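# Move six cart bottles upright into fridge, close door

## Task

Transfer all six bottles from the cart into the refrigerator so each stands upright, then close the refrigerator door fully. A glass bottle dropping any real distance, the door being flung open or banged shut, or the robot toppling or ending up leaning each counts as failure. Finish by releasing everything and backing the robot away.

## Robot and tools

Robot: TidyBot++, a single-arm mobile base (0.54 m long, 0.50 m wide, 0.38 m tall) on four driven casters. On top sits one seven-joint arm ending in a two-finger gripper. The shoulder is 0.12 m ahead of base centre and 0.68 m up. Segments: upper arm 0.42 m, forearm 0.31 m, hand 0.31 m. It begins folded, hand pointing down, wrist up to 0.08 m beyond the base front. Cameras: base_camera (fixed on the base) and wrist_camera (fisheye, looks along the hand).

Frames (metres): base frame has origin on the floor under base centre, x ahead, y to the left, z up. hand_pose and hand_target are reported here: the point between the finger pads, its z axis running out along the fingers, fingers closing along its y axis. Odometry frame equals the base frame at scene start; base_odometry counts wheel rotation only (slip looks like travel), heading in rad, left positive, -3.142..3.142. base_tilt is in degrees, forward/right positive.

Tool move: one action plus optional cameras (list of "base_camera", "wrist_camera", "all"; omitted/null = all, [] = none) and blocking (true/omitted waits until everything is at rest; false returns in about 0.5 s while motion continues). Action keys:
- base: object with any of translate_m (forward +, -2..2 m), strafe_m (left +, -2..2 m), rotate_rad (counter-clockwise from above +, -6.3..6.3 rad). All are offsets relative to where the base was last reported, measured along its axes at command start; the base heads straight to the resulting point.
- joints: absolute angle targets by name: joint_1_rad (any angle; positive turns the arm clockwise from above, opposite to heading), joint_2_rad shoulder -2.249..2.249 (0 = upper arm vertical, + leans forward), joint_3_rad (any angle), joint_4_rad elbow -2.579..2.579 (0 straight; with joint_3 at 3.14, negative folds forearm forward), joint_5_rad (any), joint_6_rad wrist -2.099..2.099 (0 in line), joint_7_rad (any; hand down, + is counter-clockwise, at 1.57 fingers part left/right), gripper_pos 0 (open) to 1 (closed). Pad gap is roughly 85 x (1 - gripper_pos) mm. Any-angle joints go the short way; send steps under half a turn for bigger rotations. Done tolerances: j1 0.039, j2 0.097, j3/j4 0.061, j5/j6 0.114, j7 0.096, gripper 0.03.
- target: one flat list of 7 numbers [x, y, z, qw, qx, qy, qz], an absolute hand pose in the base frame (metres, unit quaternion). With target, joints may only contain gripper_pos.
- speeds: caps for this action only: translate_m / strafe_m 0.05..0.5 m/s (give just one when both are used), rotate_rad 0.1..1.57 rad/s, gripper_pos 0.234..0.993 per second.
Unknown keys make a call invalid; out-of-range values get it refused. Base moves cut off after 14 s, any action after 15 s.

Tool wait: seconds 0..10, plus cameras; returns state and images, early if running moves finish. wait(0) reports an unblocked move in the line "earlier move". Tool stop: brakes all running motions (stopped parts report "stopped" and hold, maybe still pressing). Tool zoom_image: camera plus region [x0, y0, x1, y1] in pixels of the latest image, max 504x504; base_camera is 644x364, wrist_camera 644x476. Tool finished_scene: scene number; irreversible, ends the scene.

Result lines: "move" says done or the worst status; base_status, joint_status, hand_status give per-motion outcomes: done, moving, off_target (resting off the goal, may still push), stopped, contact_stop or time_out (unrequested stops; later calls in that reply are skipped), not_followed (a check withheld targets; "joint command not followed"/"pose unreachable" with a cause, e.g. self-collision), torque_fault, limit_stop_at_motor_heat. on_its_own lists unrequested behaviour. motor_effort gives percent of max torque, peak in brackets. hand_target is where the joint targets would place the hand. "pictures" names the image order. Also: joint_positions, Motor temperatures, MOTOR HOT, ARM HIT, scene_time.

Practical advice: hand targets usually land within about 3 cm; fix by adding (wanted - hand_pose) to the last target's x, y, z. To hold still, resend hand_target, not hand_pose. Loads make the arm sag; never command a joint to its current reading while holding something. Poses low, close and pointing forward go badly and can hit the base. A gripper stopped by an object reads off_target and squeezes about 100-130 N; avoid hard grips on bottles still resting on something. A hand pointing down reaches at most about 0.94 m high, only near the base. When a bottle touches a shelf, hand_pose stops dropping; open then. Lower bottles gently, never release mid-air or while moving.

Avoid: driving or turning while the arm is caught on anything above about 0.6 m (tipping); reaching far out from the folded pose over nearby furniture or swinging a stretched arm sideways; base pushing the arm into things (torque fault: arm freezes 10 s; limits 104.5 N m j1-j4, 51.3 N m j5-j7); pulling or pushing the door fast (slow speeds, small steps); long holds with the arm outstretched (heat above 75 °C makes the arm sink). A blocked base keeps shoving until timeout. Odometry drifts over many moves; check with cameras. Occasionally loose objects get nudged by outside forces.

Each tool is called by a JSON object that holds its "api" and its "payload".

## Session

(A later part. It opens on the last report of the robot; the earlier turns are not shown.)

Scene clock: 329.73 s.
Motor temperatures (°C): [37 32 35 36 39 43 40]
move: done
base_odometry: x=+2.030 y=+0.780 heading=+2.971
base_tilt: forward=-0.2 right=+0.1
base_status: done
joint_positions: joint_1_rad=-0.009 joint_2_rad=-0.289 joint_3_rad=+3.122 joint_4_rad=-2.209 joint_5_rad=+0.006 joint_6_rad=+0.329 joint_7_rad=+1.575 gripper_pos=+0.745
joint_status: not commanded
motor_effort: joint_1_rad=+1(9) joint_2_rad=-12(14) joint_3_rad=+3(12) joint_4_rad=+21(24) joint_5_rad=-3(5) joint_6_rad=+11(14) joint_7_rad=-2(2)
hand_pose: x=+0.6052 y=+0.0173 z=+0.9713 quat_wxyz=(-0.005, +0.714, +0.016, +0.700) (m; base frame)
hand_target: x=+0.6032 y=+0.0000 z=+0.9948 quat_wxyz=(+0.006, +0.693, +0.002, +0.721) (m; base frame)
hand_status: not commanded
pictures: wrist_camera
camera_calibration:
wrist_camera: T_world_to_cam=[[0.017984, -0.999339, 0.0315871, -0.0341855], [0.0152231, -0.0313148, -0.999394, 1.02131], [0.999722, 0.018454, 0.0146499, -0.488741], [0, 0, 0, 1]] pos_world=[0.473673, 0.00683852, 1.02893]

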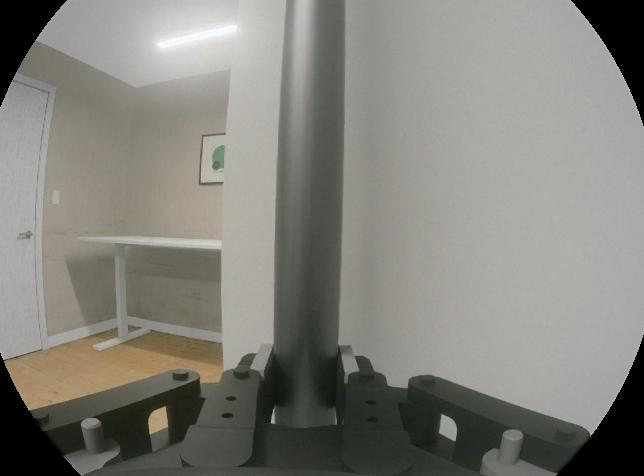

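{"api": "move", "payload": {"joints": {"gripper_pos": 0.0}, "speeds": {"gripper_pos": 0.4}, "cameras": ["wrist_camera"]}}

{"api": "move", "payload": {"base": {"translate_m": -0.16}, "speeds": {"translate_m": 0.2}, "cameras": ["wrist_camera"]}}

Scene clock: 341.50 s.
Motor temperatures (°C): [37 32 35 36 39 43 40]
move: done
base_odometry: x=+2.030 y=+0.780 heading=+2.971
base_tilt: forward=-0.2 right=+0.1
base_status: not commanded
joint_positions: joint_1_rad=-0.008 joint_2_rad=-0.290 joint_3_rad=+3.122 joint_4_rad=-2.209 joint_5_rad=+0.004 joint_6_rad=+0.329 joint_7_rad=+1.575 gripper_pos=+0.000
joint_status: all done
motor_effort: joint_1_rad=+0(2) joint_2_rad=-9(12) joint_3_rad=+1(4) joint_4_rad=+18(21) joint_5_rad=+0(3) joint_6_rad=+9(11) joint_7_rad=+1(2)
hand_pose: x=+0.6049 y=+0.0163 z=+0.9719 quat_wxyz=(-0.005, +0.714, +0.015, +0.700) (m; base frame)
hand_target: x=+0.6032 y=+0.0000 z=+0.9948 quat_wxyz=(+0.006, +0.693, +0.002, +0.721) (m; base frame)
hand_status: not commanded
pictures: wrist_camera
camera_calibration:
wrist_camera: T_world_to_cam=[[0.0157378, -0.999434, 0.0297189, -0.0320482], [0.0161692, -0.0294643, -0.999435, 1.02124], [0.999745, 0.0162094, 0.0156964, -0.489459], [0, 0, 0, 1]] pos_world=[0.473326, 0.00599396, 1.0293]

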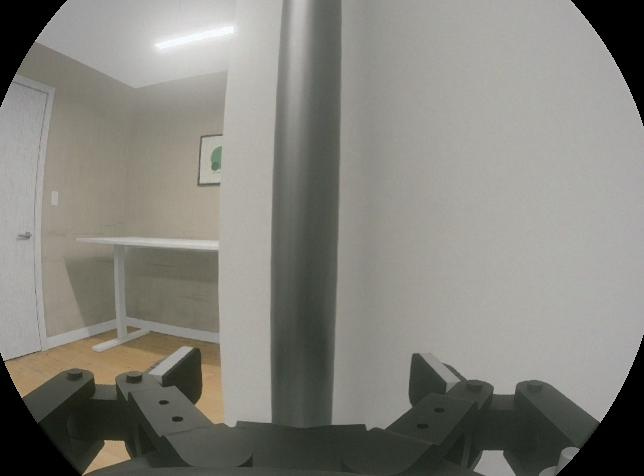

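Scene clock: 343.03 s.
Motor temperatures (°C): [37 32 35 36 39 43 40]
move: done
base_odometry: x=+2.187 y=+0.753 heading=+2.972
base_tilt: forward=-0.2 right=+0.0
base_status: done
joint_positions: joint_1_rad=-0.008 joint_2_rad=-0.294 joint_3_rad=+3.122 joint_4_rad=-2.209 joint_5_rad=+0.004 joint_6_rad=+0.329 joint_7_rad=+1.575 gripper_pos=+0.000
joint_status: not commanded
motor_effort: joint_1_rad=-1(1) joint_2_rad=-9(13) joint_3_rad=+1(2) joint_4_rad=+19(19) joint_5_rad=+0(1) joint_6_rad=+8(9) joint_7_rad=+1(1)
hand_pose: x=+0.6038 y=+0.0162 z=+0.9737 quat_wxyz=(-0.005, +0.712, +0.015, +0.702) (m; base frame)
hand_target: x=+0.6032 y=+0.0000 z=+0.9948 quat_wxyz=(+0.006, +0.693, +0.002, +0.721) (m; base frame)
hand_status: not commanded
pictures: wrist_camera
camera_calibration:
wrist_camera: T_world_to_cam=[[0.0156242, -0.999435, 0.0297475, -0.0320542], [0.0199873, -0.029433, -0.999367, 1.02074], [0.999678, 0.0162089, 0.0195161, -0.492056], [0, 0, 0, 1]] pos_world=[0.471996, 0.00598306, 1.03065]

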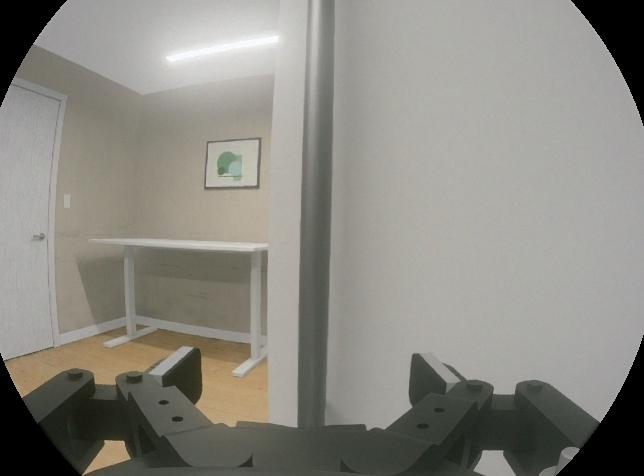

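{"api": "move", "payload": {"base": {"translate_m": -0.02, "strafe_m": 0.48, "rotate_rad": -0.9}, "joints": {"joint_1_rad": 0.0, "joint_2_rad": -0.33, "joint_3_rad": 3.14, "joint_4_rad": -2.5, "joint_5_rad": 0.0, "joint_6_rad": -0.3, "joint_7_rad": 1.6}, "cameras": []}}

{"api": "move", "payload": {"base": {"translate_m": 0.83, "strafe_m": 1.1, "rotate_rad": -0.898}, "joints": {"joint_1_rad": 0.0, "joint_2_rad": -0.33, "joint_3_rad": 3.14, "joint_4_rad": -2.5, "joint_5_rad": 0.0, "joint_6_rad": 0.7, "joint_7_rad": 1.6}, "cameras": ["wrist_camera", "base_camera"]}}

Scene clock: 358.60 s.
Motor temperatures (°C): [37 32 35 36 39 43 40]
move: done
base_odometry: x=+2.126 y=+0.277 heading=+2.071
base_tilt: forward=-0.2 right=+0.1
base_status: done
joint_positions: joint_1_rad=-0.008 joint_2_rad=-0.316 joint_3_rad=+3.123 joint_4_rad=-2.485 joint_5_rad=+0.004 joint_6_rad=-0.221 joint_7_rad=+1.575 gripper_pos=+0.000
joint_status: all done
motor_effort: joint_1_rad=+0(2) joint_2_rad=-5(10) joint_3_rad=+1(2) joint_4_rad=+15(18) joint_5_rad=+0(1) joint_6_rad=+6(9) joint_7_rad=+0(2)
hand_pose: x=+0.4602 y=+0.0099 z=+0.6772 quat_wxyz=(+0.000, +0.930, +0.017, +0.367) (m; base frame)
hand_target: x=+0.4359 y=+0.0018 z=+0.6589 quat_wxyz=(+0.005, +0.944, +0.015, +0.329) (m; base frame)
hand_status: not commanded
pictures: none
No camera images: "cameras" was empty.

Scene clock: 362.93 s.
Motor temperatures (°C): [37 32 35 36 39 43 40]
move: done
base_odometry: x=+0.762 y=+0.478 heading=+1.173
base_tilt: forward=-0.2 right=+0.0
base_status: done
joint_positions: joint_1_rad=+0.004 joint_2_rad=-0.317 joint_3_rad=+3.150 joint_4_rad=-2.494 joint_5_rad=-0.019 joint_6_rad=+0.634 joint_7_rad=+1.575 gripper_pos=+0.000
joint_status: all done
motor_effort: joint_1_rad=+0(21) joint_2_rad=-7(12) joint_3_rad=+1(20) joint_4_rad=+16(21) joint_5_rad=+0(13) joint_6_rad=+7(14) joint_7_rad=+1(2)
hand_pose: x=+0.5572 y=-0.0078 z=+0.9111 quat_wxyz=(+0.003, +0.697, -0.013, +0.717) (m; base frame)
hand_target: x=+0.5519 y=+0.0021 z=+0.9339 quat_wxyz=(+0.010, +0.671, +0.011, +0.742) (m; base frame)
hand_status: not commanded
pictures: base_camera, wrist_camera
camera_calibration:
wrist_camera: T_world_to_cam=[[-0.035566, -0.999366, 0.00175791, 0.000494343], [0.0619329, -0.00395974, -0.998072, 0.934038], [0.997446, -0.0353886, 0.0620345, -0.481779], [0, 0, 0, 1]] pos_world=[0.422719, -0.0128569, 0.962124]

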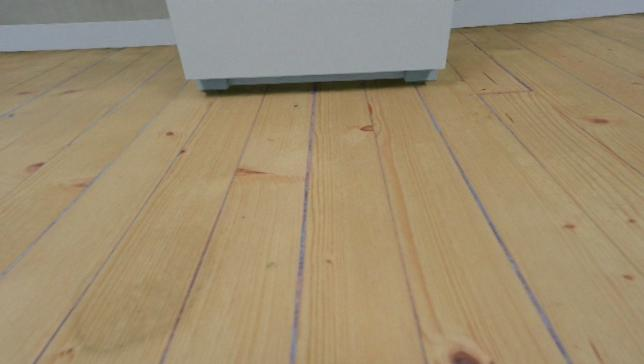

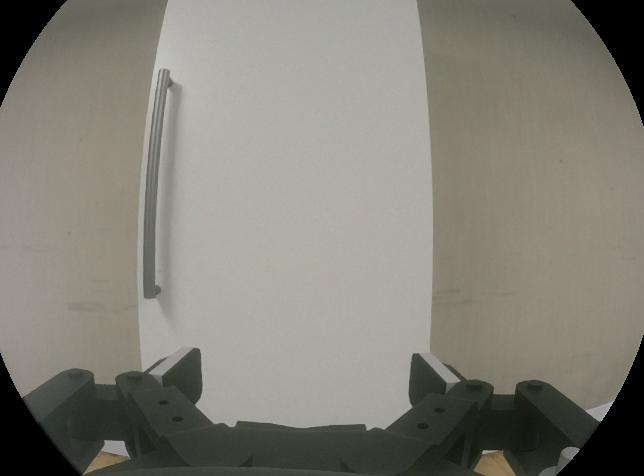

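{"api": "move", "payload": {"base": {"translate_m": 0.38, "strafe_m": 0.289}, "joints": {"joint_1_rad": 0.0, "joint_2_rad": -0.3, "joint_3_rad": 3.13, "joint_4_rad": -2.2, "joint_5_rad": 0.0, "joint_6_rad": 0.37, "joint_7_rad": 1.6}, "cameras": ["wrist_camera"]}}

Scene clock: 387.60 s.
Motor temperatures (°C): [37 32 35 36 39 43 40]
move: done
base_odometry: x=+0.643 y=+0.940 heading=+1.173
base_tilt: forward=-0.2 right=+0.1
base_status: done
joint_positions: joint_1_rad=+0.004 joint_2_rad=-0.310 joint_3_rad=+3.148 joint_4_rad=-2.236 joint_5_rad=-0.019 joint_6_rad=+0.455 joint_7_rad=+1.575 gripper_pos=+0.000
joint_status: all done
motor_effort: joint_1_rad=-1(2) joint_2_rad=-9(11) joint_3_rad=+1(2) joint_4_rad=+18(18) joint_5_rad=+0(1) joint_6_rad=+8(10) joint_7_rad=+1(2)
hand_pose: x=+0.5952 y=-0.0068 z=+1.0044 quat_wxyz=(+0.001, +0.671, -0.012, +0.742) (m; base frame)
hand_target: x=+0.6030 y=+0.0078 z=+0.9948 quat_wxyz=(+0.008, +0.692, +0.015, +0.721) (m; base frame)
hand_status: not commanded
pictures: wrist_camera
camera_calibration:
wrist_camera: T_world_to_cam=[[-0.0313274, -0.999509, -0.000878553, 0.00288183], [0.133777, -0.00332185, -0.991006, 0.974933], [0.990516, -0.0311632, 0.133815, -0.593354], [0, 0, 0, 1]] pos_world=[0.457394, -0.0123718, 1.04557]

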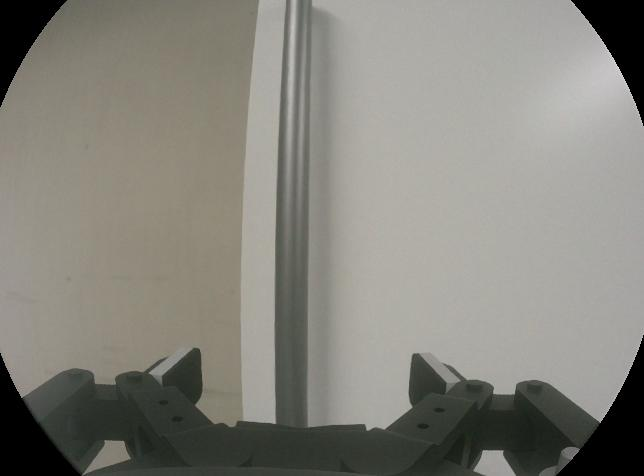

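{"api": "move", "payload": {"base": {"translate_m": 0.111}, "joints": {"joint_6_rad": 0.28}, "speeds": {"translate_m": 0.15}, "cameras": ["wrist_camera"]}}

Scene clock: 396.70 s.
Motor temperatures (°C): [37 32 35 36 39 43 40]
move: done
base_odometry: x=+0.686 y=+1.043 heading=+1.173
base_tilt: forward=-0.2 right=+0.1
base_status: done
joint_positions: joint_1_rad=+0.004 joint_2_rad=-0.308 joint_3_rad=+3.148 joint_4_rad=-2.232 joint_5_rad=-0.019 joint_6_rad=+0.351 joint_7_rad=+1.575 gripper_pos=+0.000
joint_status: all done
motor_effort: joint_1_rad=+0(1) joint_2_rad=-9(11) joint_3_rad=+1(2) joint_4_rad=+18(20) joint_5_rad=+0(1) joint_6_rad=+9(10) joint_7_rad=+1(1)
hand_pose: x=+0.5978 y=-0.0062 z=+0.9734 quat_wxyz=(+0.000, +0.708, -0.011, +0.706) (m; base frame)
hand_target: x=+0.6029 y=+0.0077 z=+0.9668 quat_wxyz=(+0.007, +0.724, +0.016, +0.689) (m; base frame)
hand_status: not commanded
pictures: wrist_camera
camera_calibration:
wrist_camera: T_world_to_cam=[[-0.0293167, -0.99957, 0.000509279, 0.000977065], [0.0318947, -0.00144469, -0.99949, 1.01304], [0.999061, -0.0292855, 0.0319233, -0.49765], [0, 0, 0, 1]] pos_world=[0.464901, -0.0121338, 1.02841]

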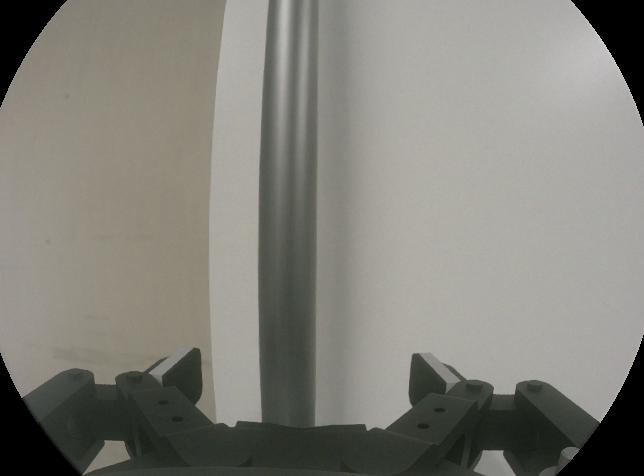

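{"api": "move", "payload": {"base": {"translate_m": 0.014, "strafe_m": 0.006}, "speeds": {"translate_m": 0.1}, "cameras": []}}

{"api": "move", "payload": {"joints": {"gripper_pos": 0.84}, "speeds": {"gripper_pos": 0.234}, "cameras": ["wrist_camera"]}}

Scene clock: 403.73 s.
Motor temperatures (°C): [37 32 35 36 39 43 40]
move: done
base_odometry: x=+0.686 y=+1.058 heading=+1.173
base_tilt: forward=-0.2 right=+0.1
base_status: done
joint_positions: joint_1_rad=+0.004 joint_2_rad=-0.304 joint_3_rad=+3.148 joint_4_rad=-2.232 joint_5_rad=-0.019 joint_6_rad=+0.351 joint_7_rad=+1.575 gripper_pos=+0.000
joint_status: not commanded
motor_effort: joint_1_rad=+0(1) joint_2_rad=-9(11) joint_3_rad=+1(2) joint_4_rad=+18(19) joint_5_rad=+0(1) joint_6_rad=+9(9) joint_7_rad=+0(1)
hand_pose: x=+0.5990 y=-0.0061 z=+0.9715 quat_wxyz=(+0.000, +0.709, -0.011, +0.705) (m; base frame)
hand_target: x=+0.6029 y=+0.0077 z=+0.9668 quat_wxyz=(+0.007, +0.724, +0.016, +0.689) (m; base frame)
hand_status: not commanded
pictures: none
No camera images: "cameras" was empty.

Scene clock: 407.63 s.
Motor temperatures (°C): [37 32 35 36 39 43 40]
move: off_target
base_odometry: x=+0.686 y=+1.058 heading=+1.173
base_tilt: forward=-0.2 right=+0.0
base_status: not commanded
joint_positions: joint_1_rad=+0.004 joint_2_rad=-0.304 joint_3_rad=+3.145 joint_4_rad=-2.232 joint_5_rad=-0.019 joint_6_rad=+0.351 joint_7_rad=+1.575 gripper_pos=+0.746
joint_status: gripper_pos off_target (ended at +0.746, target +0.840)
motor_effort: joint_1_rad=+1(1) joint_2_rad=-6(9) joint_3_rad=+3(4) joint_4_rad=+20(20) joint_5_rad=-2(2) joint_6_rad=+10(10) joint_7_rad=+0(1)
hand_pose: x=+0.5990 y=-0.0041 z=+0.9714 quat_wxyz=(-0.001, +0.709, -0.010, +0.705) (m; base frame)
hand_target: x=+0.6029 y=+0.0077 z=+0.9668 quat_wxyz=(+0.007, +0.724, +0.016, +0.689) (m; base frame)
hand_status: not commanded
pictures: wrist_camera
camera_calibration:
wrist_camera: T_world_to_cam=[[-0.0256304, -0.99967, 0.00168484, -0.000262768], [0.0278439, -0.00239863, -0.999609, 1.01361], [0.999284, -0.0255734, 0.0278961, -0.494962], [0, 0, 0, 1]] pos_world=[0.466378, -0.0104893, 1.02702]

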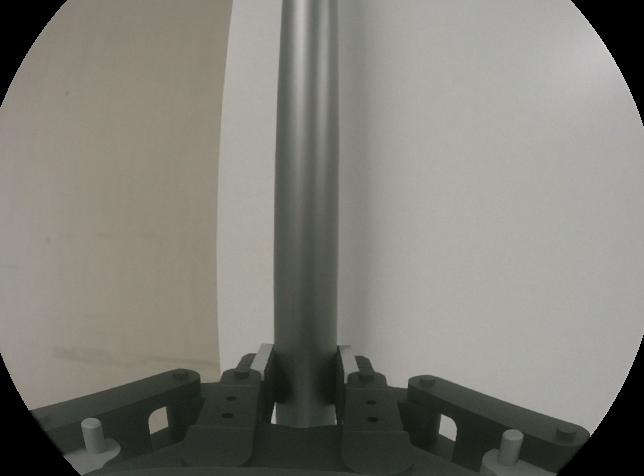

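{"api": "move", "payload": {"base": {"translate_m": -0.0773, "strafe_m": -0.1057, "rotate_rad": 0.15}, "speeds": {"translate_m": 0.1, "rotate_rad": 0.1}, "cameras": []}}

{"api": "move", "payload": {"base": {"translate_m": -0.1478, "strafe_m": -0.2461, "rotate_rad": 0.33}, "speeds": {"translate_m": 0.14, "rotate_rad": 0.145}, "cameras": ["wrist_camera"]}}

Scene clock: 419.27 s.
Motor temperatures (°C): [37 32 35 36 39 43 40]
move: done
base_odometry: x=+0.754 y=+0.946 heading=+1.323
base_tilt: forward=-0.2 right=+0.1
base_status: done
joint_positions: joint_1_rad=+0.009 joint_2_rad=-0.261 joint_3_rad=+3.141 joint_4_rad=-2.194 joint_5_rad=-0.018 joint_6_rad=+0.346 joint_7_rad=+1.575 gripper_pos=+0.746
joint_status: not commanded
motor_effort: joint_1_rad=-2(4) joint_2_rad=-15(25) joint_3_rad=-1(5) joint_4_rad=+19(20) joint_5_rad=-1(3) joint_6_rad=+11(11) joint_7_rad=+1(1)
hand_pose: x=+0.6155 y=-0.0048 z=+0.9722 quat_wxyz=(+0.001, +0.713, -0.010, +0.702) (m; base frame)
hand_target: x=+0.6029 y=+0.0077 z=+0.9668 quat_wxyz=(+0.007, +0.724, +0.016, +0.689) (m; base frame)
hand_status: not commanded
pictures: none
No camera images: "cameras" was empty.

Scene clock: 421.93 s.
Motor temperatures (°C): [37 32 35 36 39 43 40]
move: done
base_odometry: x=+0.956 y=+0.742 heading=+1.652
base_tilt: forward=-0.2 right=+0.1
base_status: done
joint_positions: joint_1_rad=+0.007 joint_2_rad=-0.264 joint_3_rad=+3.136 joint_4_rad=-2.197 joint_5_rad=-0.018 joint_6_rad=+0.346 joint_7_rad=+1.575 gripper_pos=+0.746
joint_status: not commanded
motor_effort: joint_1_rad=-2(6) joint_2_rad=-16(21) joint_3_rad=-1(7) joint_4_rad=+18(21) joint_5_rad=-1(3) joint_6_rad=+10(13) joint_7_rad=+0(1)
hand_pose: x=+0.6143 y=-0.0011 z=+0.9717 quat_wxyz=(-0.001, +0.713, -0.007, +0.701) (m; base frame)
hand_target: x=+0.6029 y=+0.0077 z=+0.9668 quat_wxyz=(+0.007, +0.724, +0.016, +0.689) (m; base frame)
hand_status: not commanded
pictures: wrist_camera
camera_calibration:
wrist_camera: T_world_to_cam=[[-0.020752, -0.999774, 0.00453066, -0.00269065], [0.0182405, -0.00490949, -0.999822, 1.01959], [0.999618, -0.0206656, 0.0183382, -0.501078], [0, 0, 0, 1]] pos_world=[0.482233, -0.00803947, 1.02861]

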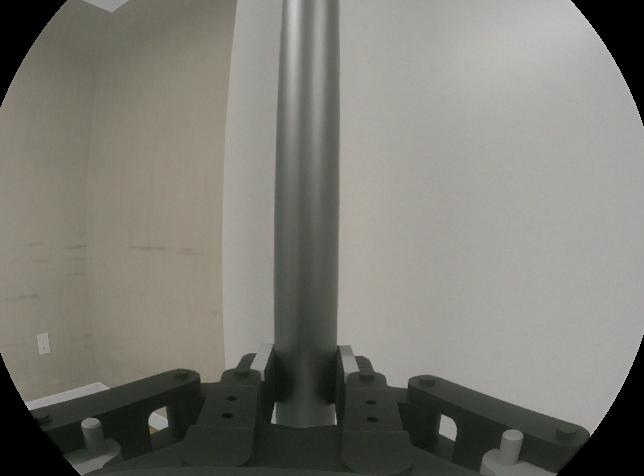

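{"api": "move", "payload": {"base": {"translate_m": -0.1478, "strafe_m": -0.2425, "rotate_rad": 0.33}, "speeds": {"translate_m": 0.14, "rotate_rad": 0.145}, "cameras": []}}

{"api": "move", "payload": {"base": {"translate_m": -0.1478, "strafe_m": -0.2425, "rotate_rad": 0.33}, "speeds": {"translate_m": 0.14, "rotate_rad": 0.145}, "cameras": []}}

{"api": "move", "payload": {"base": {"translate_m": -0.1478, "strafe_m": -0.2425, "rotate_rad": 0.33}, "speeds": {"translate_m": 0.14, "rotate_rad": 0.145}, "cameras": []}}

{"api": "move", "payload": {"base": {"translate_m": -0.1478, "strafe_m": -0.2425, "rotate_rad": 0.33}, "speeds": {"translate_m": 0.14, "rotate_rad": 0.145}, "cameras": ["wrist_camera"]}}

Scene clock: 431.67 s.
Motor temperatures (°C): [37 32 35 36 39 43 40]
move: done
base_odometry: x=+1.210 y=+0.615 heading=+1.982
base_tilt: forward=-0.2 right=+0.1
base_status: done
joint_positions: joint_1_rad=+0.007 joint_2_rad=-0.265 joint_3_rad=+3.135 joint_4_rad=-2.199 joint_5_rad=-0.018 joint_6_rad=+0.345 joint_7_rad=+1.575 gripper_pos=+0.746
joint_status: not commanded
motor_effort: joint_1_rad=-2(6) joint_2_rad=-17(21) joint_3_rad=+0(7) joint_4_rad=+20(22) joint_5_rad=-1(3) joint_6_rad=+10(15) joint_7_rad=+0(1)
hand_pose: x=+0.6137 y=-0.0002 z=+0.9707 quat_wxyz=(-0.002, +0.713, -0.006, +0.701) (m; base frame)
hand_target: x=+0.6029 y=+0.0077 z=+0.9668 quat_wxyz=(+0.007, +0.724, +0.016, +0.689) (m; base frame)
hand_status: not commanded
pictures: none
No camera images: "cameras" was empty.

Scene clock: 434.33 s.
Motor temperatures (°C): [37 32 35 36 39 43 40]
move: done
base_odometry: x=+1.491 y=+0.576 heading=+2.311
base_tilt: forward=-0.1 right=+0.1
base_status: done
joint_positions: joint_1_rad=+0.006 joint_2_rad=-0.268 joint_3_rad=+3.133 joint_4_rad=-2.203 joint_5_rad=-0.018 joint_6_rad=+0.343 joint_7_rad=+1.575 gripper_pos=+0.746
joint_status: not commanded
motor_effort: joint_1_rad=+0(7) joint_2_rad=-15(19) joint_3_rad=+1(7) joint_4_rad=+20(23) joint_5_rad=-1(3) joint_6_rad=+12(14) joint_7_rad=-1(1)
hand_pose: x=+0.6125 y=+0.0015 z=+0.9688 quat_wxyz=(-0.002, +0.715, -0.005, +0.700) (m; base frame)
hand_target: x=+0.6029 y=+0.0077 z=+0.9668 quat_wxyz=(+0.007, +0.724, +0.016, +0.689) (m; base frame)
hand_status: not commanded
pictures: none
No camera images: "cameras" was empty.

Scene clock: 437.00 s.
Motor temperatures (°C): [37 32 35 36 39 43 40]
move: done
base_odometry: x=+1.770 y=+0.631 heading=+2.641
base_tilt: forward=-0.2 right=+0.0
base_status: done
joint_positions: joint_1_rad=+0.004 joint_2_rad=-0.273 joint_3_rad=+3.130 joint_4_rad=-2.211 joint_5_rad=-0.017 joint_6_rad=+0.342 joint_7_rad=+1.575 gripper_pos=+0.746
joint_status: not commanded
motor_effort: joint_1_rad=+0(9) joint_2_rad=-13(17) joint_3_rad=+2(8) joint_4_rad=+21(24) joint_5_rad=-2(3) joint_6_rad=+12(15) joint_7_rad=-1(2)
hand_pose: x=+0.6101 y=+0.0040 z=+0.9664 quat_wxyz=(-0.004, +0.716, -0.003, +0.698) (m; base frame)
hand_target: x=+0.6029 y=+0.0077 z=+0.9668 quat_wxyz=(+0.007, +0.724, +0.016, +0.689) (m; base frame)
hand_status: not commanded
pictures: none
No camera images: "cameras" was empty.

Scene clock: 439.67 s.
Motor temperatures (°C): [37 32 35 36 39 43 40]
move: done
base_odometry: x=+2.016 y=+0.772 heading=+2.971
base_tilt: forward=-0.2 right=+0.1
base_status: done
joint_positions: joint_1_rad=+0.001 joint_2_rad=-0.278 joint_3_rad=+3.126 joint_4_rad=-2.217 joint_5_rad=-0.016 joint_6_rad=+0.339 joint_7_rad=+1.575 gripper_pos=+0.746
joint_status: not commanded
motor_effort: joint_1_rad=+0(7) joint_2_rad=-13(16) joint_3_rad=+2(8) joint_4_rad=+21(25) joint_5_rad=-2(4) joint_6_rad=+12(15) joint_7_rad=-1(2)
hand_pose: x=+0.6079 y=+0.0073 z=+0.9639 quat_wxyz=(-0.005, +0.717, +0.000, +0.697) (m; base frame)
hand_target: x=+0.6029 y=+0.0077 z=+0.9668 quat_wxyz=(+0.007, +0.724, +0.016, +0.689) (m; base frame)
hand_status: not commanded
pictures: wrist_camera
camera_calibration:
wrist_camera: T_world_to_cam=[[-0.00457697, -0.999943, 0.00960287, -0.0090448], [0.00478981, -0.00962478, -0.999942, 1.02025], [0.999978, -0.00453071, 0.00483359, -0.48168], [0, 0, 0, 1]] pos_world=[0.476741, -0.00140694, 1.02261]

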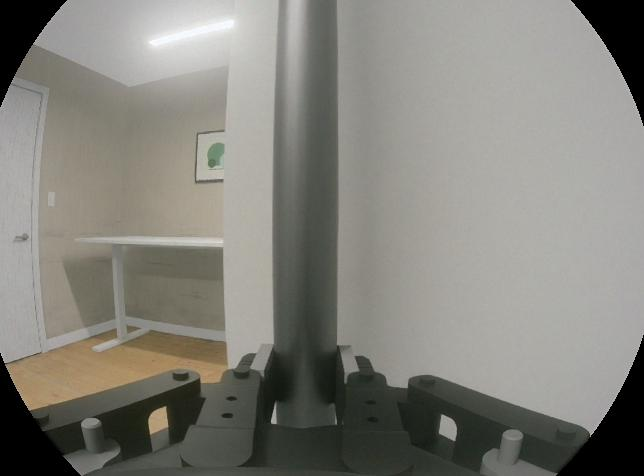

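{"api": "move", "payload": {"joints": {"gripper_pos": 0.0}, "speeds": {"gripper_pos": 0.5}, "cameras": ["wrist_camera"]}}

{"api": "move", "payload": {"base": {"translate_m": -0.2}, "speeds": {"translate_m": 0.2}, "cameras": []}}

{"api": "move", "payload": {"base": {"strafe_m": 0.65}, "joints": {"joint_1_rad": 0.0, "joint_2_rad": -0.33, "joint_3_rad": 3.14, "joint_4_rad": -2.5, "joint_5_rad": 0.0, "joint_6_rad": -0.85, "joint_7_rad": 1.6}, "cameras": ["wrist_camera", "base_camera"]}}

Scene clock: 449.80 s.
Motor temperatures (°C): [37 32 35 36 39 43 40]
move: done
base_odometry: x=+2.016 y=+0.772 heading=+2.971
base_tilt: forward=-0.1 right=+0.0
base_status: not commanded
joint_positions: joint_1_rad=+0.001 joint_2_rad=-0.287 joint_3_rad=+3.126 joint_4_rad=-2.217 joint_5_rad=-0.016 joint_6_rad=+0.339 joint_7_rad=+1.575 gripper_pos=+0.000
joint_status: all done
motor_effort: joint_1_rad=-1(1) joint_2_rad=-9(14) joint_3_rad=+1(2) joint_4_rad=+18(22) joint_5_rad=+0(3) joint_6_rad=+8(12) joint_7_rad=+1(2)
hand_pose: x=+0.6053 y=+0.0075 z=+0.9684 quat_wxyz=(-0.005, +0.714, +0.001, +0.700) (m; base frame)
hand_target: x=+0.6029 y=+0.0077 z=+0.9668 quat_wxyz=(+0.007, +0.724, +0.016, +0.689) (m; base frame)
hand_status: not commanded
pictures: wrist_camera
camera_calibration:
wrist_camera: T_world_to_cam=[[-0.00423496, -0.999944, 0.00965484, -0.00914119], [0.0139041, -0.00971287, -0.999856, 1.01911], [0.999894, -0.00410011, 0.0139444, -0.487893], [0, 0, 0, 1]] pos_world=[0.473633, -0.00124259, 1.02586]

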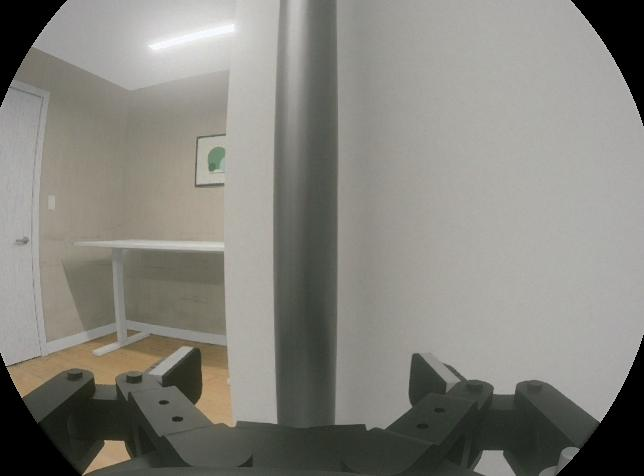

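Scene clock: 451.53 s.
Motor temperatures (°C): [37 32 35 36 39 43 40]
move: done
base_odometry: x=+2.213 y=+0.739 heading=+2.971
base_tilt: forward=-0.2 right=+0.1
base_status: done
joint_positions: joint_1_rad=+0.001 joint_2_rad=-0.292 joint_3_rad=+3.126 joint_4_rad=-2.217 joint_5_rad=-0.016 joint_6_rad=+0.339 joint_7_rad=+1.575 gripper_pos=+0.000
joint_status: not commanded
motor_effort: joint_1_rad=+0(1) joint_2_rad=-9(12) joint_3_rad=+2(2) joint_4_rad=+18(19) joint_5_rad=+0(1) joint_6_rad=+8(10) joint_7_rad=+1(1)
hand_pose: x=+0.6039 y=+0.0075 z=+0.9708 quat_wxyz=(-0.005, +0.713, +0.001, +0.702) (m; base frame)
hand_target: x=+0.6029 y=+0.0077 z=+0.9668 quat_wxyz=(+0.007, +0.724, +0.016, +0.689) (m; base frame)
hand_status: not commanded
pictures: none
No camera images: "cameras" was empty.

Scene clock: 454.17 s.
Motor temperatures (°C): [37 32 35 36 39 43 40]
move: done
base_odometry: x=+2.103 y=+0.098 heading=+2.972
base_tilt: forward=-0.2 right=+0.0
base_status: done
joint_positions: joint_1_rad=+0.001 joint_2_rad=-0.311 joint_3_rad=+3.127 joint_4_rad=-2.491 joint_5_rad=-0.016 joint_6_rad=-0.780 joint_7_rad=+1.575 gripper_pos=+0.000
joint_status: all done
motor_effort: joint_1_rad=-1(2) joint_2_rad=-3(9) joint_3_rad=+1(2) joint_4_rad=+13(18) joint_5_rad=+1(2) joint_6_rad=+1(9) joint_7_rad=+1(2)
hand_pose: x=+0.3043 y=+0.0069 z=+0.5964 quat_wxyz=(-0.004, +0.996, +0.004, +0.091) (m; base frame)
hand_target: x=+0.2800 y=+0.0016 z=+0.5936 quat_wxyz=(+0.001, +0.998, +0.015, +0.061) (m; base frame)
hand_status: not commanded
pictures: base_camera, wrist_camera
camera_calibration:
wrist_camera: T_world_to_cam=[[0.0215825, -0.999739, 0.00753827, -0.0140368], [-0.976347, -0.0226988, -0.215012, 0.484682], [0.215127, -0.00271945, -0.976582, 0.647859], [0, 0, 0, 1]] pos_world=[0.334149, -0.00126959, 0.737006]

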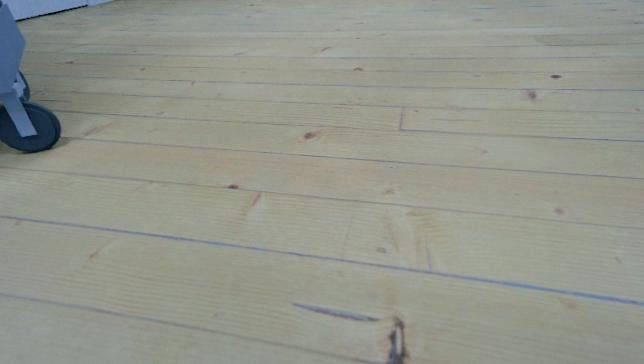

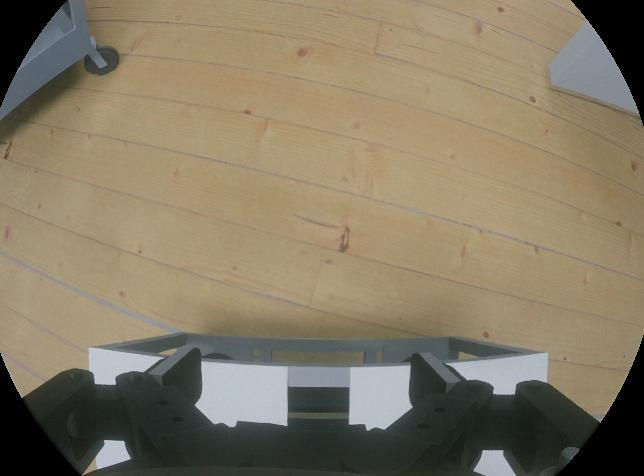

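{"api": "move", "payload": {"base": {"translate_m": 1.414, "strafe_m": -0.064, "rotate_rad": -1.8}, "cameras": []}}

{"api": "move", "payload": {"joints": {"joint_6_rad": 0.6}, "cameras": ["wrist_camera", "base_camera"]}}

Scene clock: 468.47 s.
Motor temperatures (°C): [37 32 35 36 39 43 40]
move: done
base_odometry: x=+0.720 y=+0.400 heading=+1.171
base_tilt: forward=-0.2 right=+0.1
base_status: done
joint_positions: joint_1_rad=+0.001 joint_2_rad=-0.318 joint_3_rad=+3.127 joint_4_rad=-2.491 joint_5_rad=-0.016 joint_6_rad=-0.784 joint_7_rad=+1.575 gripper_pos=+0.000
joint_status: not commanded
motor_effort: joint_1_rad=-1(1) joint_2_rad=-3(3) joint_3_rad=+1(2) joint_4_rad=+12(14) joint_5_rad=+0(1) joint_6_rad=+1(2) joint_7_rad=+1(1)
hand_pose: x=+0.3036 y=+0.0069 z=+0.5974 quat_wxyz=(-0.004, +0.996, +0.004, +0.092) (m; base frame)
hand_target: x=+0.2800 y=+0.0016 z=+0.5936 quat_wxyz=(+0.001, +0.998, +0.015, +0.061) (m; base frame)
hand_status: not commanded
pictures: none
No camera images: "cameras" was empty.

Scene clock: 470.50 s.
Motor temperatures (°C): [37 32 35 36 39 43 40]
move: done
base_odometry: x=+0.720 y=+0.400 heading=+1.171
base_tilt: forward=-0.2 right=+0.1
base_status: not commanded
joint_positions: joint_1_rad=+0.001 joint_2_rad=-0.319 joint_3_rad=+3.127 joint_4_rad=-2.493 joint_5_rad=-0.016 joint_6_rad=+0.526 joint_7_rad=+1.575 gripper_pos=+0.000
joint_status: all done
motor_effort: joint_1_rad=+0(1) joint_2_rad=-6(7) joint_3_rad=+1(2) joint_4_rad=+16(17) joint_5_rad=+0(1) joint_6_rad=+8(9) joint_7_rad=+1(1)
hand_pose: x=+0.5562 y=+0.0056 z=+0.8792 quat_wxyz=(-0.003, +0.734, +0.000, +0.679) (m; base frame)
hand_target: x=+0.5535 y=+0.0021 z=+0.9028 quat_wxyz=(+0.010, +0.707, +0.011, +0.707) (m; base frame)
hand_status: not commanded
pictures: base_camera, wrist_camera
camera_calibration:
wrist_camera: T_world_to_cam=[[-0.00682487, -0.999898, 0.012517, -0.0115141], [-0.0423691, -0.0122169, -0.999027, 0.961191], [0.999079, -0.00734857, -0.0422814, -0.387641], [0, 0, 0, 1]] pos_world=[0.427931, -0.00261875, 0.94401]

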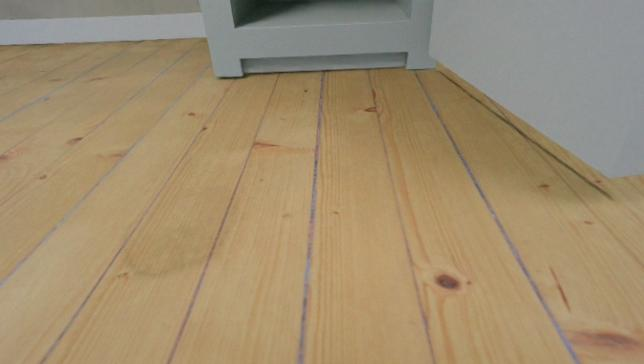

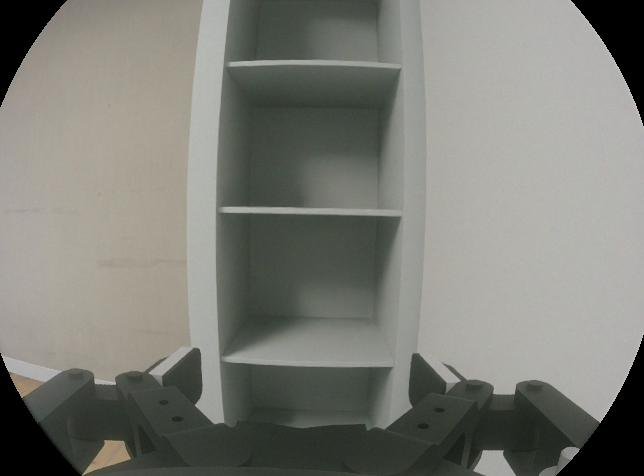

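{"api": "move", "payload": {"base": {"translate_m": -0.343, "strafe_m": -0.184, "rotate_rad": -2.37}, "joints": {"joint_1_rad": 0.0, "joint_2_rad": -0.18, "joint_3_rad": 3.14, "joint_4_rad": -1.567, "joint_5_rad": 0.0, "joint_6_rad": -0.707, "joint_7_rad": 1.58}, "cameras": ["wrist_camera", "base_camera"]}}

{"api": "zoom_image", "payload": {"camera": "wrist_camera", "region": [200, 80, 460, 300]}}

Scene clock: 553.63 s.
Motor temperatures (°C): [37 32 35 36 39 43 40]
move: done
base_odometry: x=+0.756 y=+0.013 heading=-1.199
base_tilt: forward=-0.2 right=+0.0
base_status: done
joint_positions: joint_1_rad=+0.002 joint_2_rad=-0.199 joint_3_rad=+3.134 joint_4_rad=-1.606 joint_5_rad=-0.016 joint_6_rad=-0.623 joint_7_rad=+1.575 gripper_pos=+0.000
joint_status: all done
motor_effort: joint_1_rad=+0(3) joint_2_rad=-13(15) joint_3_rad=+1(4) joint_4_rad=+19(19) joint_5_rad=+0(2) joint_6_rad=+7(10) joint_7_rad=+1(2)
hand_pose: x=+0.6248 y=+0.0074 z=+1.0075 quat_wxyz=(-0.007, +0.849, +0.001, +0.528) (m; base frame)
hand_target: x=+0.6224 y=+0.0022 z=+0.9977 quat_wxyz=(+0.002, +0.866, +0.005, +0.500) (m; base frame)
hand_status: not commanded
pictures: base_camera, wrist_camera
camera_calibration:
wrist_camera: T_world_to_cam=[[0.00535041, -0.999942, 0.00932508, -0.0152644], [-0.411882, -0.0107011, -0.911174, 1.2347], [0.911221, 0.00103432, -0.411916, -0.023503], [0, 0, 0, 1]] pos_world=[0.53005, -0.00202649, 1.11549]

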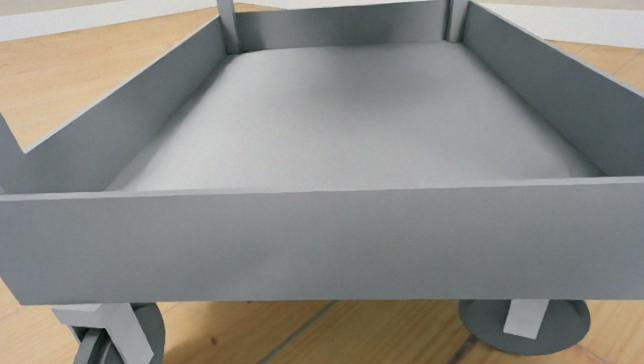

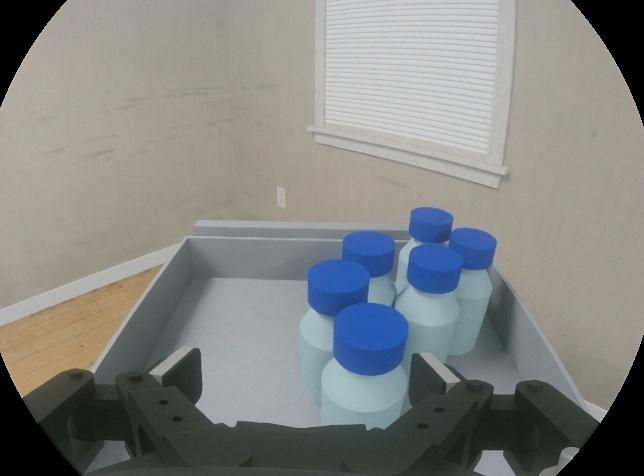

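Scaled by 1.938.

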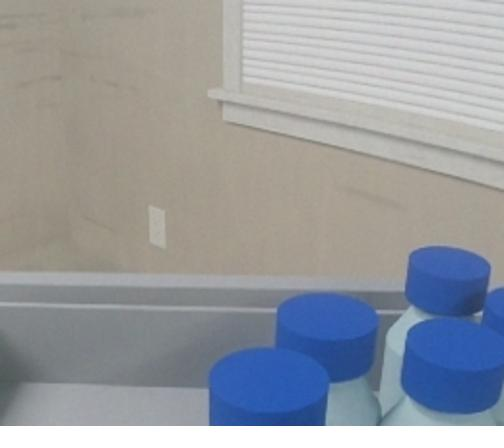

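{"api": "move", "payload": {}}

Scene clock: 595.63 s.
Motor temperatures (°C): [37 32 35 36 39 43 40]
base_odometry: x=+0.756 y=+0.013 heading=-1.199
base_tilt: forward=-0.1 right=+0.0
base_status: done
joint_positions: joint_1_rad=+0.002 joint_2_rad=-0.199 joint_3_rad=+3.134 joint_4_rad=-1.606 joint_5_rad=-0.016 joint_6_rad=-0.623 joint_7_rad=+1.575 gripper_pos=+0.000
joint_status: all done
motor_effort: joint_1_rad=+0(3) joint_2_rad=-13(15) joint_3_rad=+1(4) joint_4_rad=+19(19) joint_5_rad=+1(2) joint_6_rad=+8(10) joint_7_rad=+1(2)
hand_pose: x=+0.6247 y=+0.0074 z=+1.0074 quat_wxyz=(-0.007, +0.850, +0.001, +0.527) (m; base frame)
hand_target: x=+0.6224 y=+0.0022 z=+0.9977 quat_wxyz=(+0.002, +0.866, +0.005, +0.500) (m; base frame)
hand_status: not commanded
pictures: base_camera, wrist_camera
camera_calibration:
wrist_camera: T_world_to_cam=[[0.00536572, -0.999942, 0.00932671, -0.0152717], [-0.412439, -0.0107096, -0.910922, 1.23462], [0.91097, 0.00104106, -0.412472, -0.0227682], [0, 0, 0, 1]] pos_world=[0.530029, -0.00202485, 1.1154]

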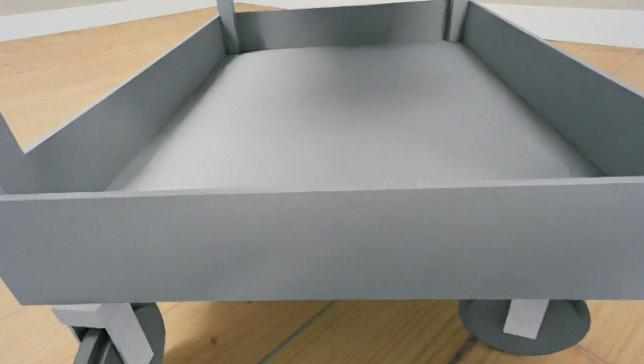

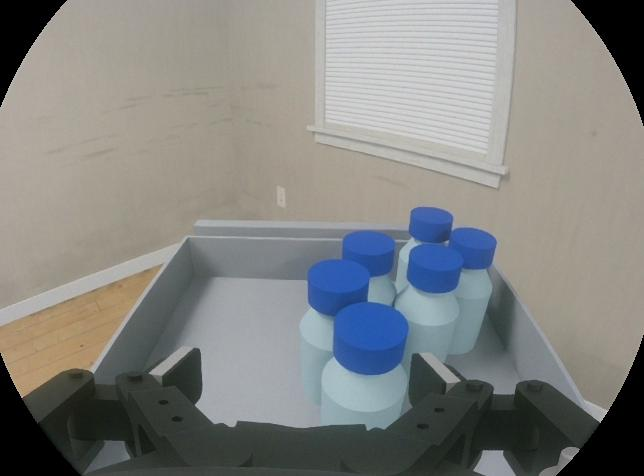

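{"api": "move", "payload": {"base": {"strafe_m": -0.044}, "joints": {"joint_1_rad": 0.0, "joint_2_rad": -0.27, "joint_3_rad": 3.14, "joint_4_rad": -1.87, "joint_5_rad": 0.0, "joint_6_rad": -0.35, "joint_7_rad": 1.58}}}

Scene clock: 661.37 s.
Motor temperatures (°C): [37 32 35 37 39 42 40]
move: done
base_odometry: x=+0.715 y=-0.003 heading=-1.199
base_tilt: forward=-0.2 right=+0.1
base_status: done
joint_positions: joint_1_rad=+0.003 joint_2_rad=-0.247 joint_3_rad=+3.136 joint_4_rad=-1.850 joint_5_rad=-0.016 joint_6_rad=-0.428 joint_7_rad=+1.575 gripper_pos=+0.000
joint_status: all done
motor_effort: joint_1_rad=+0(2) joint_2_rad=-11(13) joint_3_rad=+1(4) joint_4_rad=+19(20) joint_5_rad=+0(1) joint_6_rad=+7(9) joint_7_rad=+1(2)
hand_pose: x=+0.6091 y=+0.0049 z=+0.9415 quat_wxyz=(-0.006, +0.850, -0.001, +0.527) (m; base frame)
hand_target: x=+0.6102 y=+0.0022 z=+0.9629 quat_wxyz=(+0.002, +0.828, +0.005, +0.561) (m; base frame)
hand_status: not commanded
pictures: base_camera, wrist_camera
camera_calibration:
wrist_camera: T_world_to_cam=[[-0.000572784, -0.99996, 0.00887377, -0.0130023], [-0.412689, -0.0078465, -0.910838, 1.16822], [0.910872, -0.00418382, -0.412668, -0.0354185], [0, 0, 0, 1]] pos_world=[0.514366, -0.00398355, 1.04956]

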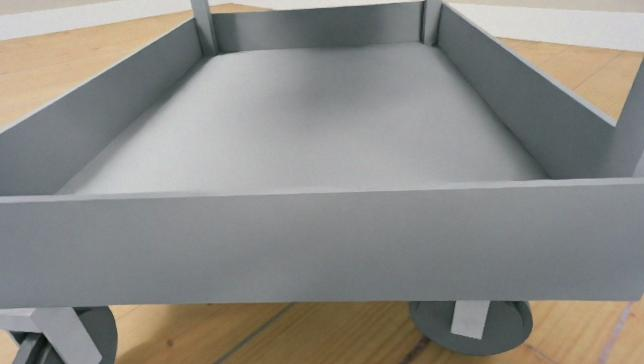

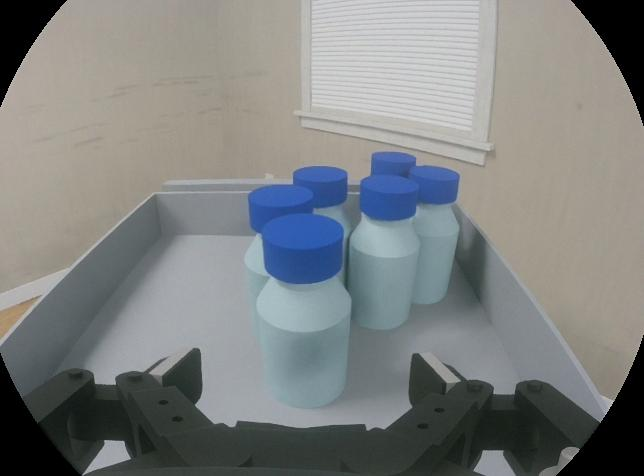

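{"api": "move", "payload": {"base": {"translate_m": 0.107}, "speeds": {"translate_m": 0.15}}}

{"api": "zoom_image", "payload": {"camera": "wrist_camera", "region": [130, 180, 480, 440]}}

Scene clock: 672.60 s.
Motor temperatures (°C): [37 32 35 36 39 42 40]
move: done
base_odometry: x=+0.754 y=-0.103 heading=-1.200
base_tilt: forward=-0.2 right=+0.0
base_status: done
joint_positions: joint_1_rad=+0.003 joint_2_rad=-0.259 joint_3_rad=+3.136 joint_4_rad=-1.851 joint_5_rad=-0.016 joint_6_rad=-0.424 joint_7_rad=+1.575 gripper_pos=+0.000
joint_status: not commanded
motor_effort: joint_1_rad=+0(1) joint_2_rad=-11(13) joint_3_rad=+1(2) joint_4_rad=+19(19) joint_5_rad=-1(1) joint_6_rad=+8(9) joint_7_rad=+1(1)
hand_pose: x=+0.6064 y=+0.0049 z=+0.9483 quat_wxyz=(-0.006, +0.845, -0.001, +0.534) (m; base frame)
hand_target: x=+0.6102 y=+0.0022 z=+0.9629 quat_wxyz=(+0.002, +0.828, +0.005, +0.561) (m; base frame)
hand_status: not commanded
pictures: base_camera, wrist_camera
camera_calibration:
wrist_camera: T_world_to_cam=[[-0.000768977, -0.99996, 0.00889058, -0.0129675], [-0.398437, -0.00784803, -0.917162, 1.1706], [0.917195, -0.00424761, -0.398415, -0.0474843], [0, 0, 0, 1]] pos_world=[0.509953, -0.00398176, 1.05483]

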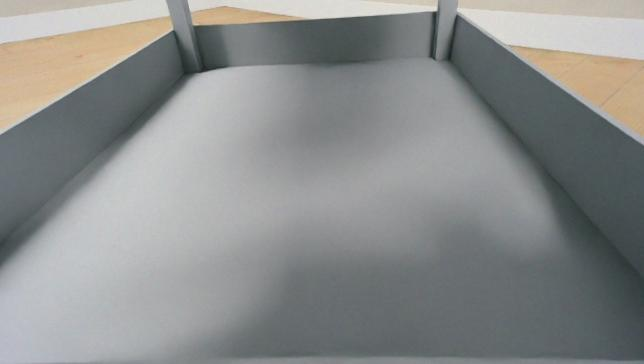

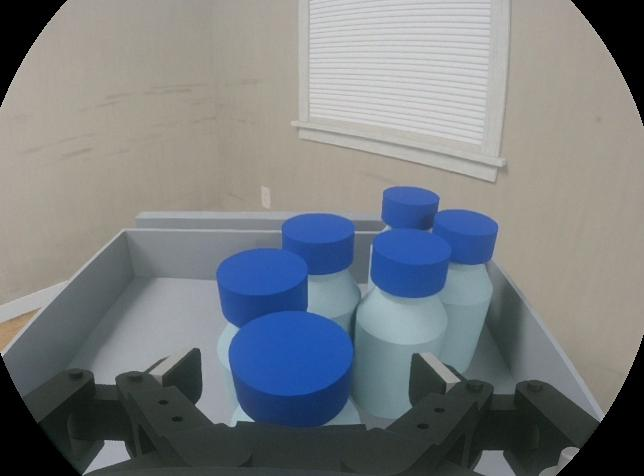

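Scaled by 1.440.

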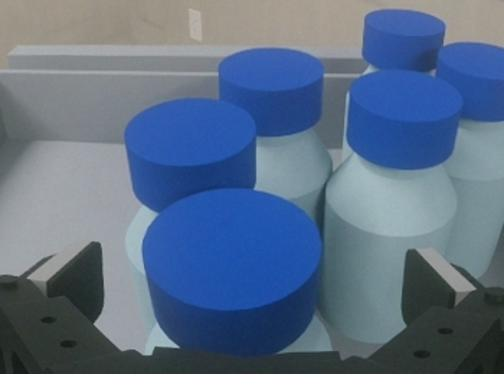

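{"api": "move", "payload": {"base": {"translate_m": 0.010, "strafe_m": 0.005}, "speeds": {"translate_m": 0.1}, "cameras": ["wrist_camera"]}}

{"api": "move", "payload": {"joints": {"gripper_pos": 0.37}, "speeds": {"gripper_pos": 0.234}, "cameras": ["wrist_camera"]}}

Scene clock: 684.93 s.
Motor temperatures (°C): [37 32 35 36 39 42 40]
move: done
base_odometry: x=+0.762 y=-0.111 heading=-1.200
base_tilt: forward=-0.2 right=+0.1
base_status: done
joint_positions: joint_1_rad=+0.003 joint_2_rad=-0.263 joint_3_rad=+3.136 joint_4_rad=-1.851 joint_5_rad=-0.016 joint_6_rad=-0.423 joint_7_rad=+1.575 gripper_pos=+0.000
joint_status: not commanded
motor_effort: joint_1_rad=+0(2) joint_2_rad=-11(15) joint_3_rad=+1(2) joint_4_rad=+19(19) joint_5_rad=+0(1) joint_6_rad=+8(8) joint_7_rad=+0(1)
hand_pose: x=+0.6056 y=+0.0049 z=+0.9501 quat_wxyz=(-0.006, +0.844, -0.001, +0.536) (m; base frame)
hand_target: x=+0.6102 y=+0.0022 z=+0.9629 quat_wxyz=(+0.002, +0.828, +0.005, +0.561) (m; base frame)
hand_status: not commanded
pictures: wrist_camera
camera_calibration:
wrist_camera: T_world_to_cam=[[-0.00082453, -0.99996, 0.00889409, -0.0129561], [-0.394568, -0.00784717, -0.918833, 1.17119], [0.918866, -0.00426693, -0.394546, -0.0508006], [0, 0, 0, 1]] pos_world=[0.508782, -0.00398183, 1.0562]

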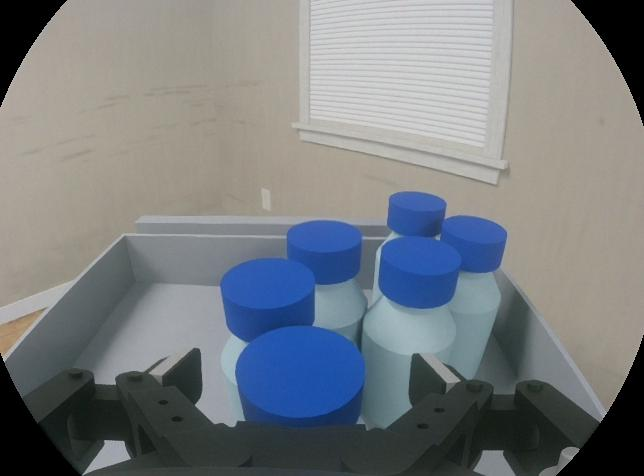

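Scene clock: 686.83 s.
Motor temperatures (°C): [37 32 35 36 39 42 40]
move: done
base_odometry: x=+0.762 y=-0.111 heading=-1.200
base_tilt: forward=-0.2 right=+0.1
base_status: not commanded
joint_positions: joint_1_rad=+0.003 joint_2_rad=-0.263 joint_3_rad=+3.136 joint_4_rad=-1.851 joint_5_rad=-0.016 joint_6_rad=-0.422 joint_7_rad=+1.575 gripper_pos=+0.371
joint_status: all done
motor_effort: joint_1_rad=+0(1) joint_2_rad=-11(11) joint_3_rad=+2(3) joint_4_rad=+19(19) joint_5_rad=+0(1) joint_6_rad=+9(9) joint_7_rad=+1(1)
hand_pose: x=+0.6057 y=+0.0049 z=+0.9503 quat_wxyz=(-0.006, +0.844, -0.001, +0.536) (m; base frame)
hand_target: x=+0.6102 y=+0.0022 z=+0.9629 quat_wxyz=(+0.002, +0.828, +0.005, +0.561) (m; base frame)
hand_status: not commanded
pictures: wrist_camera
camera_calibration:
wrist_camera: T_world_to_cam=[[-0.000842904, -0.99996, 0.00889191, -0.0129477], [-0.393868, -0.00784118, -0.919134, 1.17128], [0.919167, -0.00427698, -0.393845, -0.0516595], [0, 0, 0, 1]] pos_world=[0.508802, -0.00398395, 1.05633]

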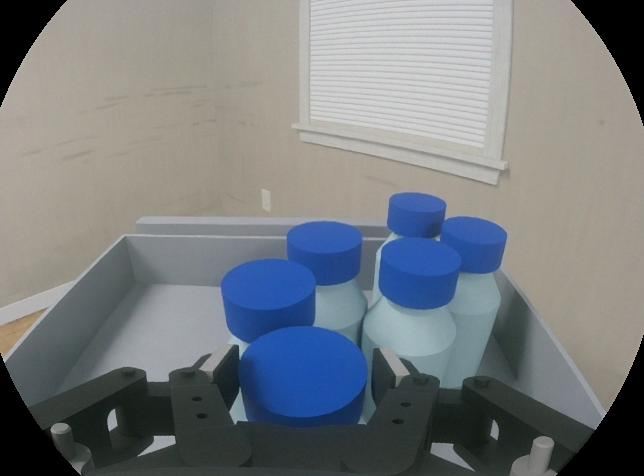

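{"api": "move", "payload": {"joints": {"gripper_pos": 0.41}, "speeds": {"gripper_pos": 0.234}, "cameras": ["wrist_camera"]}}

Scene clock: 693.20 s.
Motor temperatures (°C): [37 32 35 36 39 43 40]
move: done
base_odometry: x=+0.762 y=-0.111 heading=-1.200
base_tilt: forward=-0.2 right=+0.1
base_status: not commanded
joint_positions: joint_1_rad=+0.003 joint_2_rad=-0.263 joint_3_rad=+3.136 joint_4_rad=-1.851 joint_5_rad=-0.016 joint_6_rad=-0.421 joint_7_rad=+1.575 gripper_pos=+0.407
joint_status: all done
motor_effort: joint_1_rad=+1(1) joint_2_rad=-10(10) joint_3_rad=+2(3) joint_4_rad=+19(19) joint_5_rad=+1(1) joint_6_rad=+7(8) joint_7_rad=+1(1)
hand_pose: x=+0.6059 y=+0.0049 z=+0.9506 quat_wxyz=(-0.006, +0.844, -0.001, +0.537) (m; base frame)
hand_target: x=+0.6102 y=+0.0022 z=+0.9629 quat_wxyz=(+0.002, +0.828, +0.005, +0.561) (m; base frame)
hand_status: not commanded
pictures: wrist_camera
camera_calibration:
wrist_camera: T_world_to_cam=[[-0.000868649, -0.99996, 0.00888874, -0.012936], [-0.39286, -0.00783283, -0.919565, 1.17142], [0.919598, -0.00429081, -0.392838, -0.0528898], [0, 0, 0, 1]] pos_world=[0.508831, -0.00398685, 1.05653]

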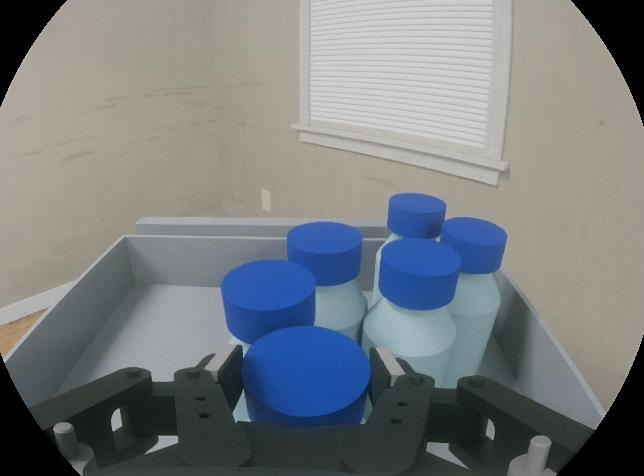

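{"api": "move", "payload": {"joints": {"gripper_pos": 0.43}, "speeds": {"gripper_pos": 0.234}, "cameras": []}}

Scene clock: 696.70 s.
Motor temperatures (°C): [37 32 35 36 39 43 40]
move: done
base_odometry: x=+0.762 y=-0.111 heading=-1.200
base_tilt: forward=-0.2 right=+0.0
base_status: not commanded
joint_positions: joint_1_rad=+0.003 joint_2_rad=-0.263 joint_3_rad=+3.136 joint_4_rad=-1.851 joint_5_rad=-0.016 joint_6_rad=-0.421 joint_7_rad=+1.575 gripper_pos=+0.422
joint_status: all done
motor_effort: joint_1_rad=+0(1) joint_2_rad=-9(10) joint_3_rad=+2(3) joint_4_rad=+18(18) joint_5_rad=+0(1) joint_6_rad=+7(9) joint_7_rad=+1(1)
hand_pose: x=+0.6059 y=+0.0049 z=+0.9506 quat_wxyz=(-0.006, +0.844, -0.001, +0.537) (m; base frame)
hand_target: x=+0.6102 y=+0.0022 z=+0.9629 quat_wxyz=(+0.002, +0.828, +0.005, +0.561) (m; base frame)
hand_status: not commanded
pictures: none
No camera images: "cameras" was empty.

{"api": "move", "payload": {"joints": {"gripper_pos": 0.46}, "speeds": {"gripper_pos": 0.234}, "cameras": []}}

Scene clock: 704.17 s.
Motor temperatures (°C): [37 32 35 36 39 43 40]
move: done
base_odometry: x=+0.762 y=-0.111 heading=-1.200
base_tilt: forward=-0.1 right=+0.0
base_status: not commanded
joint_positions: joint_1_rad=+0.003 joint_2_rad=-0.263 joint_3_rad=+3.136 joint_4_rad=-1.851 joint_5_rad=-0.016 joint_6_rad=-0.421 joint_7_rad=+1.575 gripper_pos=+0.433
joint_status: all done
motor_effort: joint_1_rad=+0(1) joint_2_rad=-9(9) joint_3_rad=+2(2) joint_4_rad=+18(18) joint_5_rad=+0(1) joint_6_rad=+7(8) joint_7_rad=+1(1)
hand_pose: x=+0.6058 y=+0.0049 z=+0.9507 quat_wxyz=(-0.006, +0.844, -0.001, +0.537) (m; base frame)
hand_target: x=+0.6102 y=+0.0022 z=+0.9629 quat_wxyz=(+0.002, +0.828, +0.005, +0.561) (m; base frame)
hand_status: not commanded
pictures: none
No camera images: "cameras" was empty.


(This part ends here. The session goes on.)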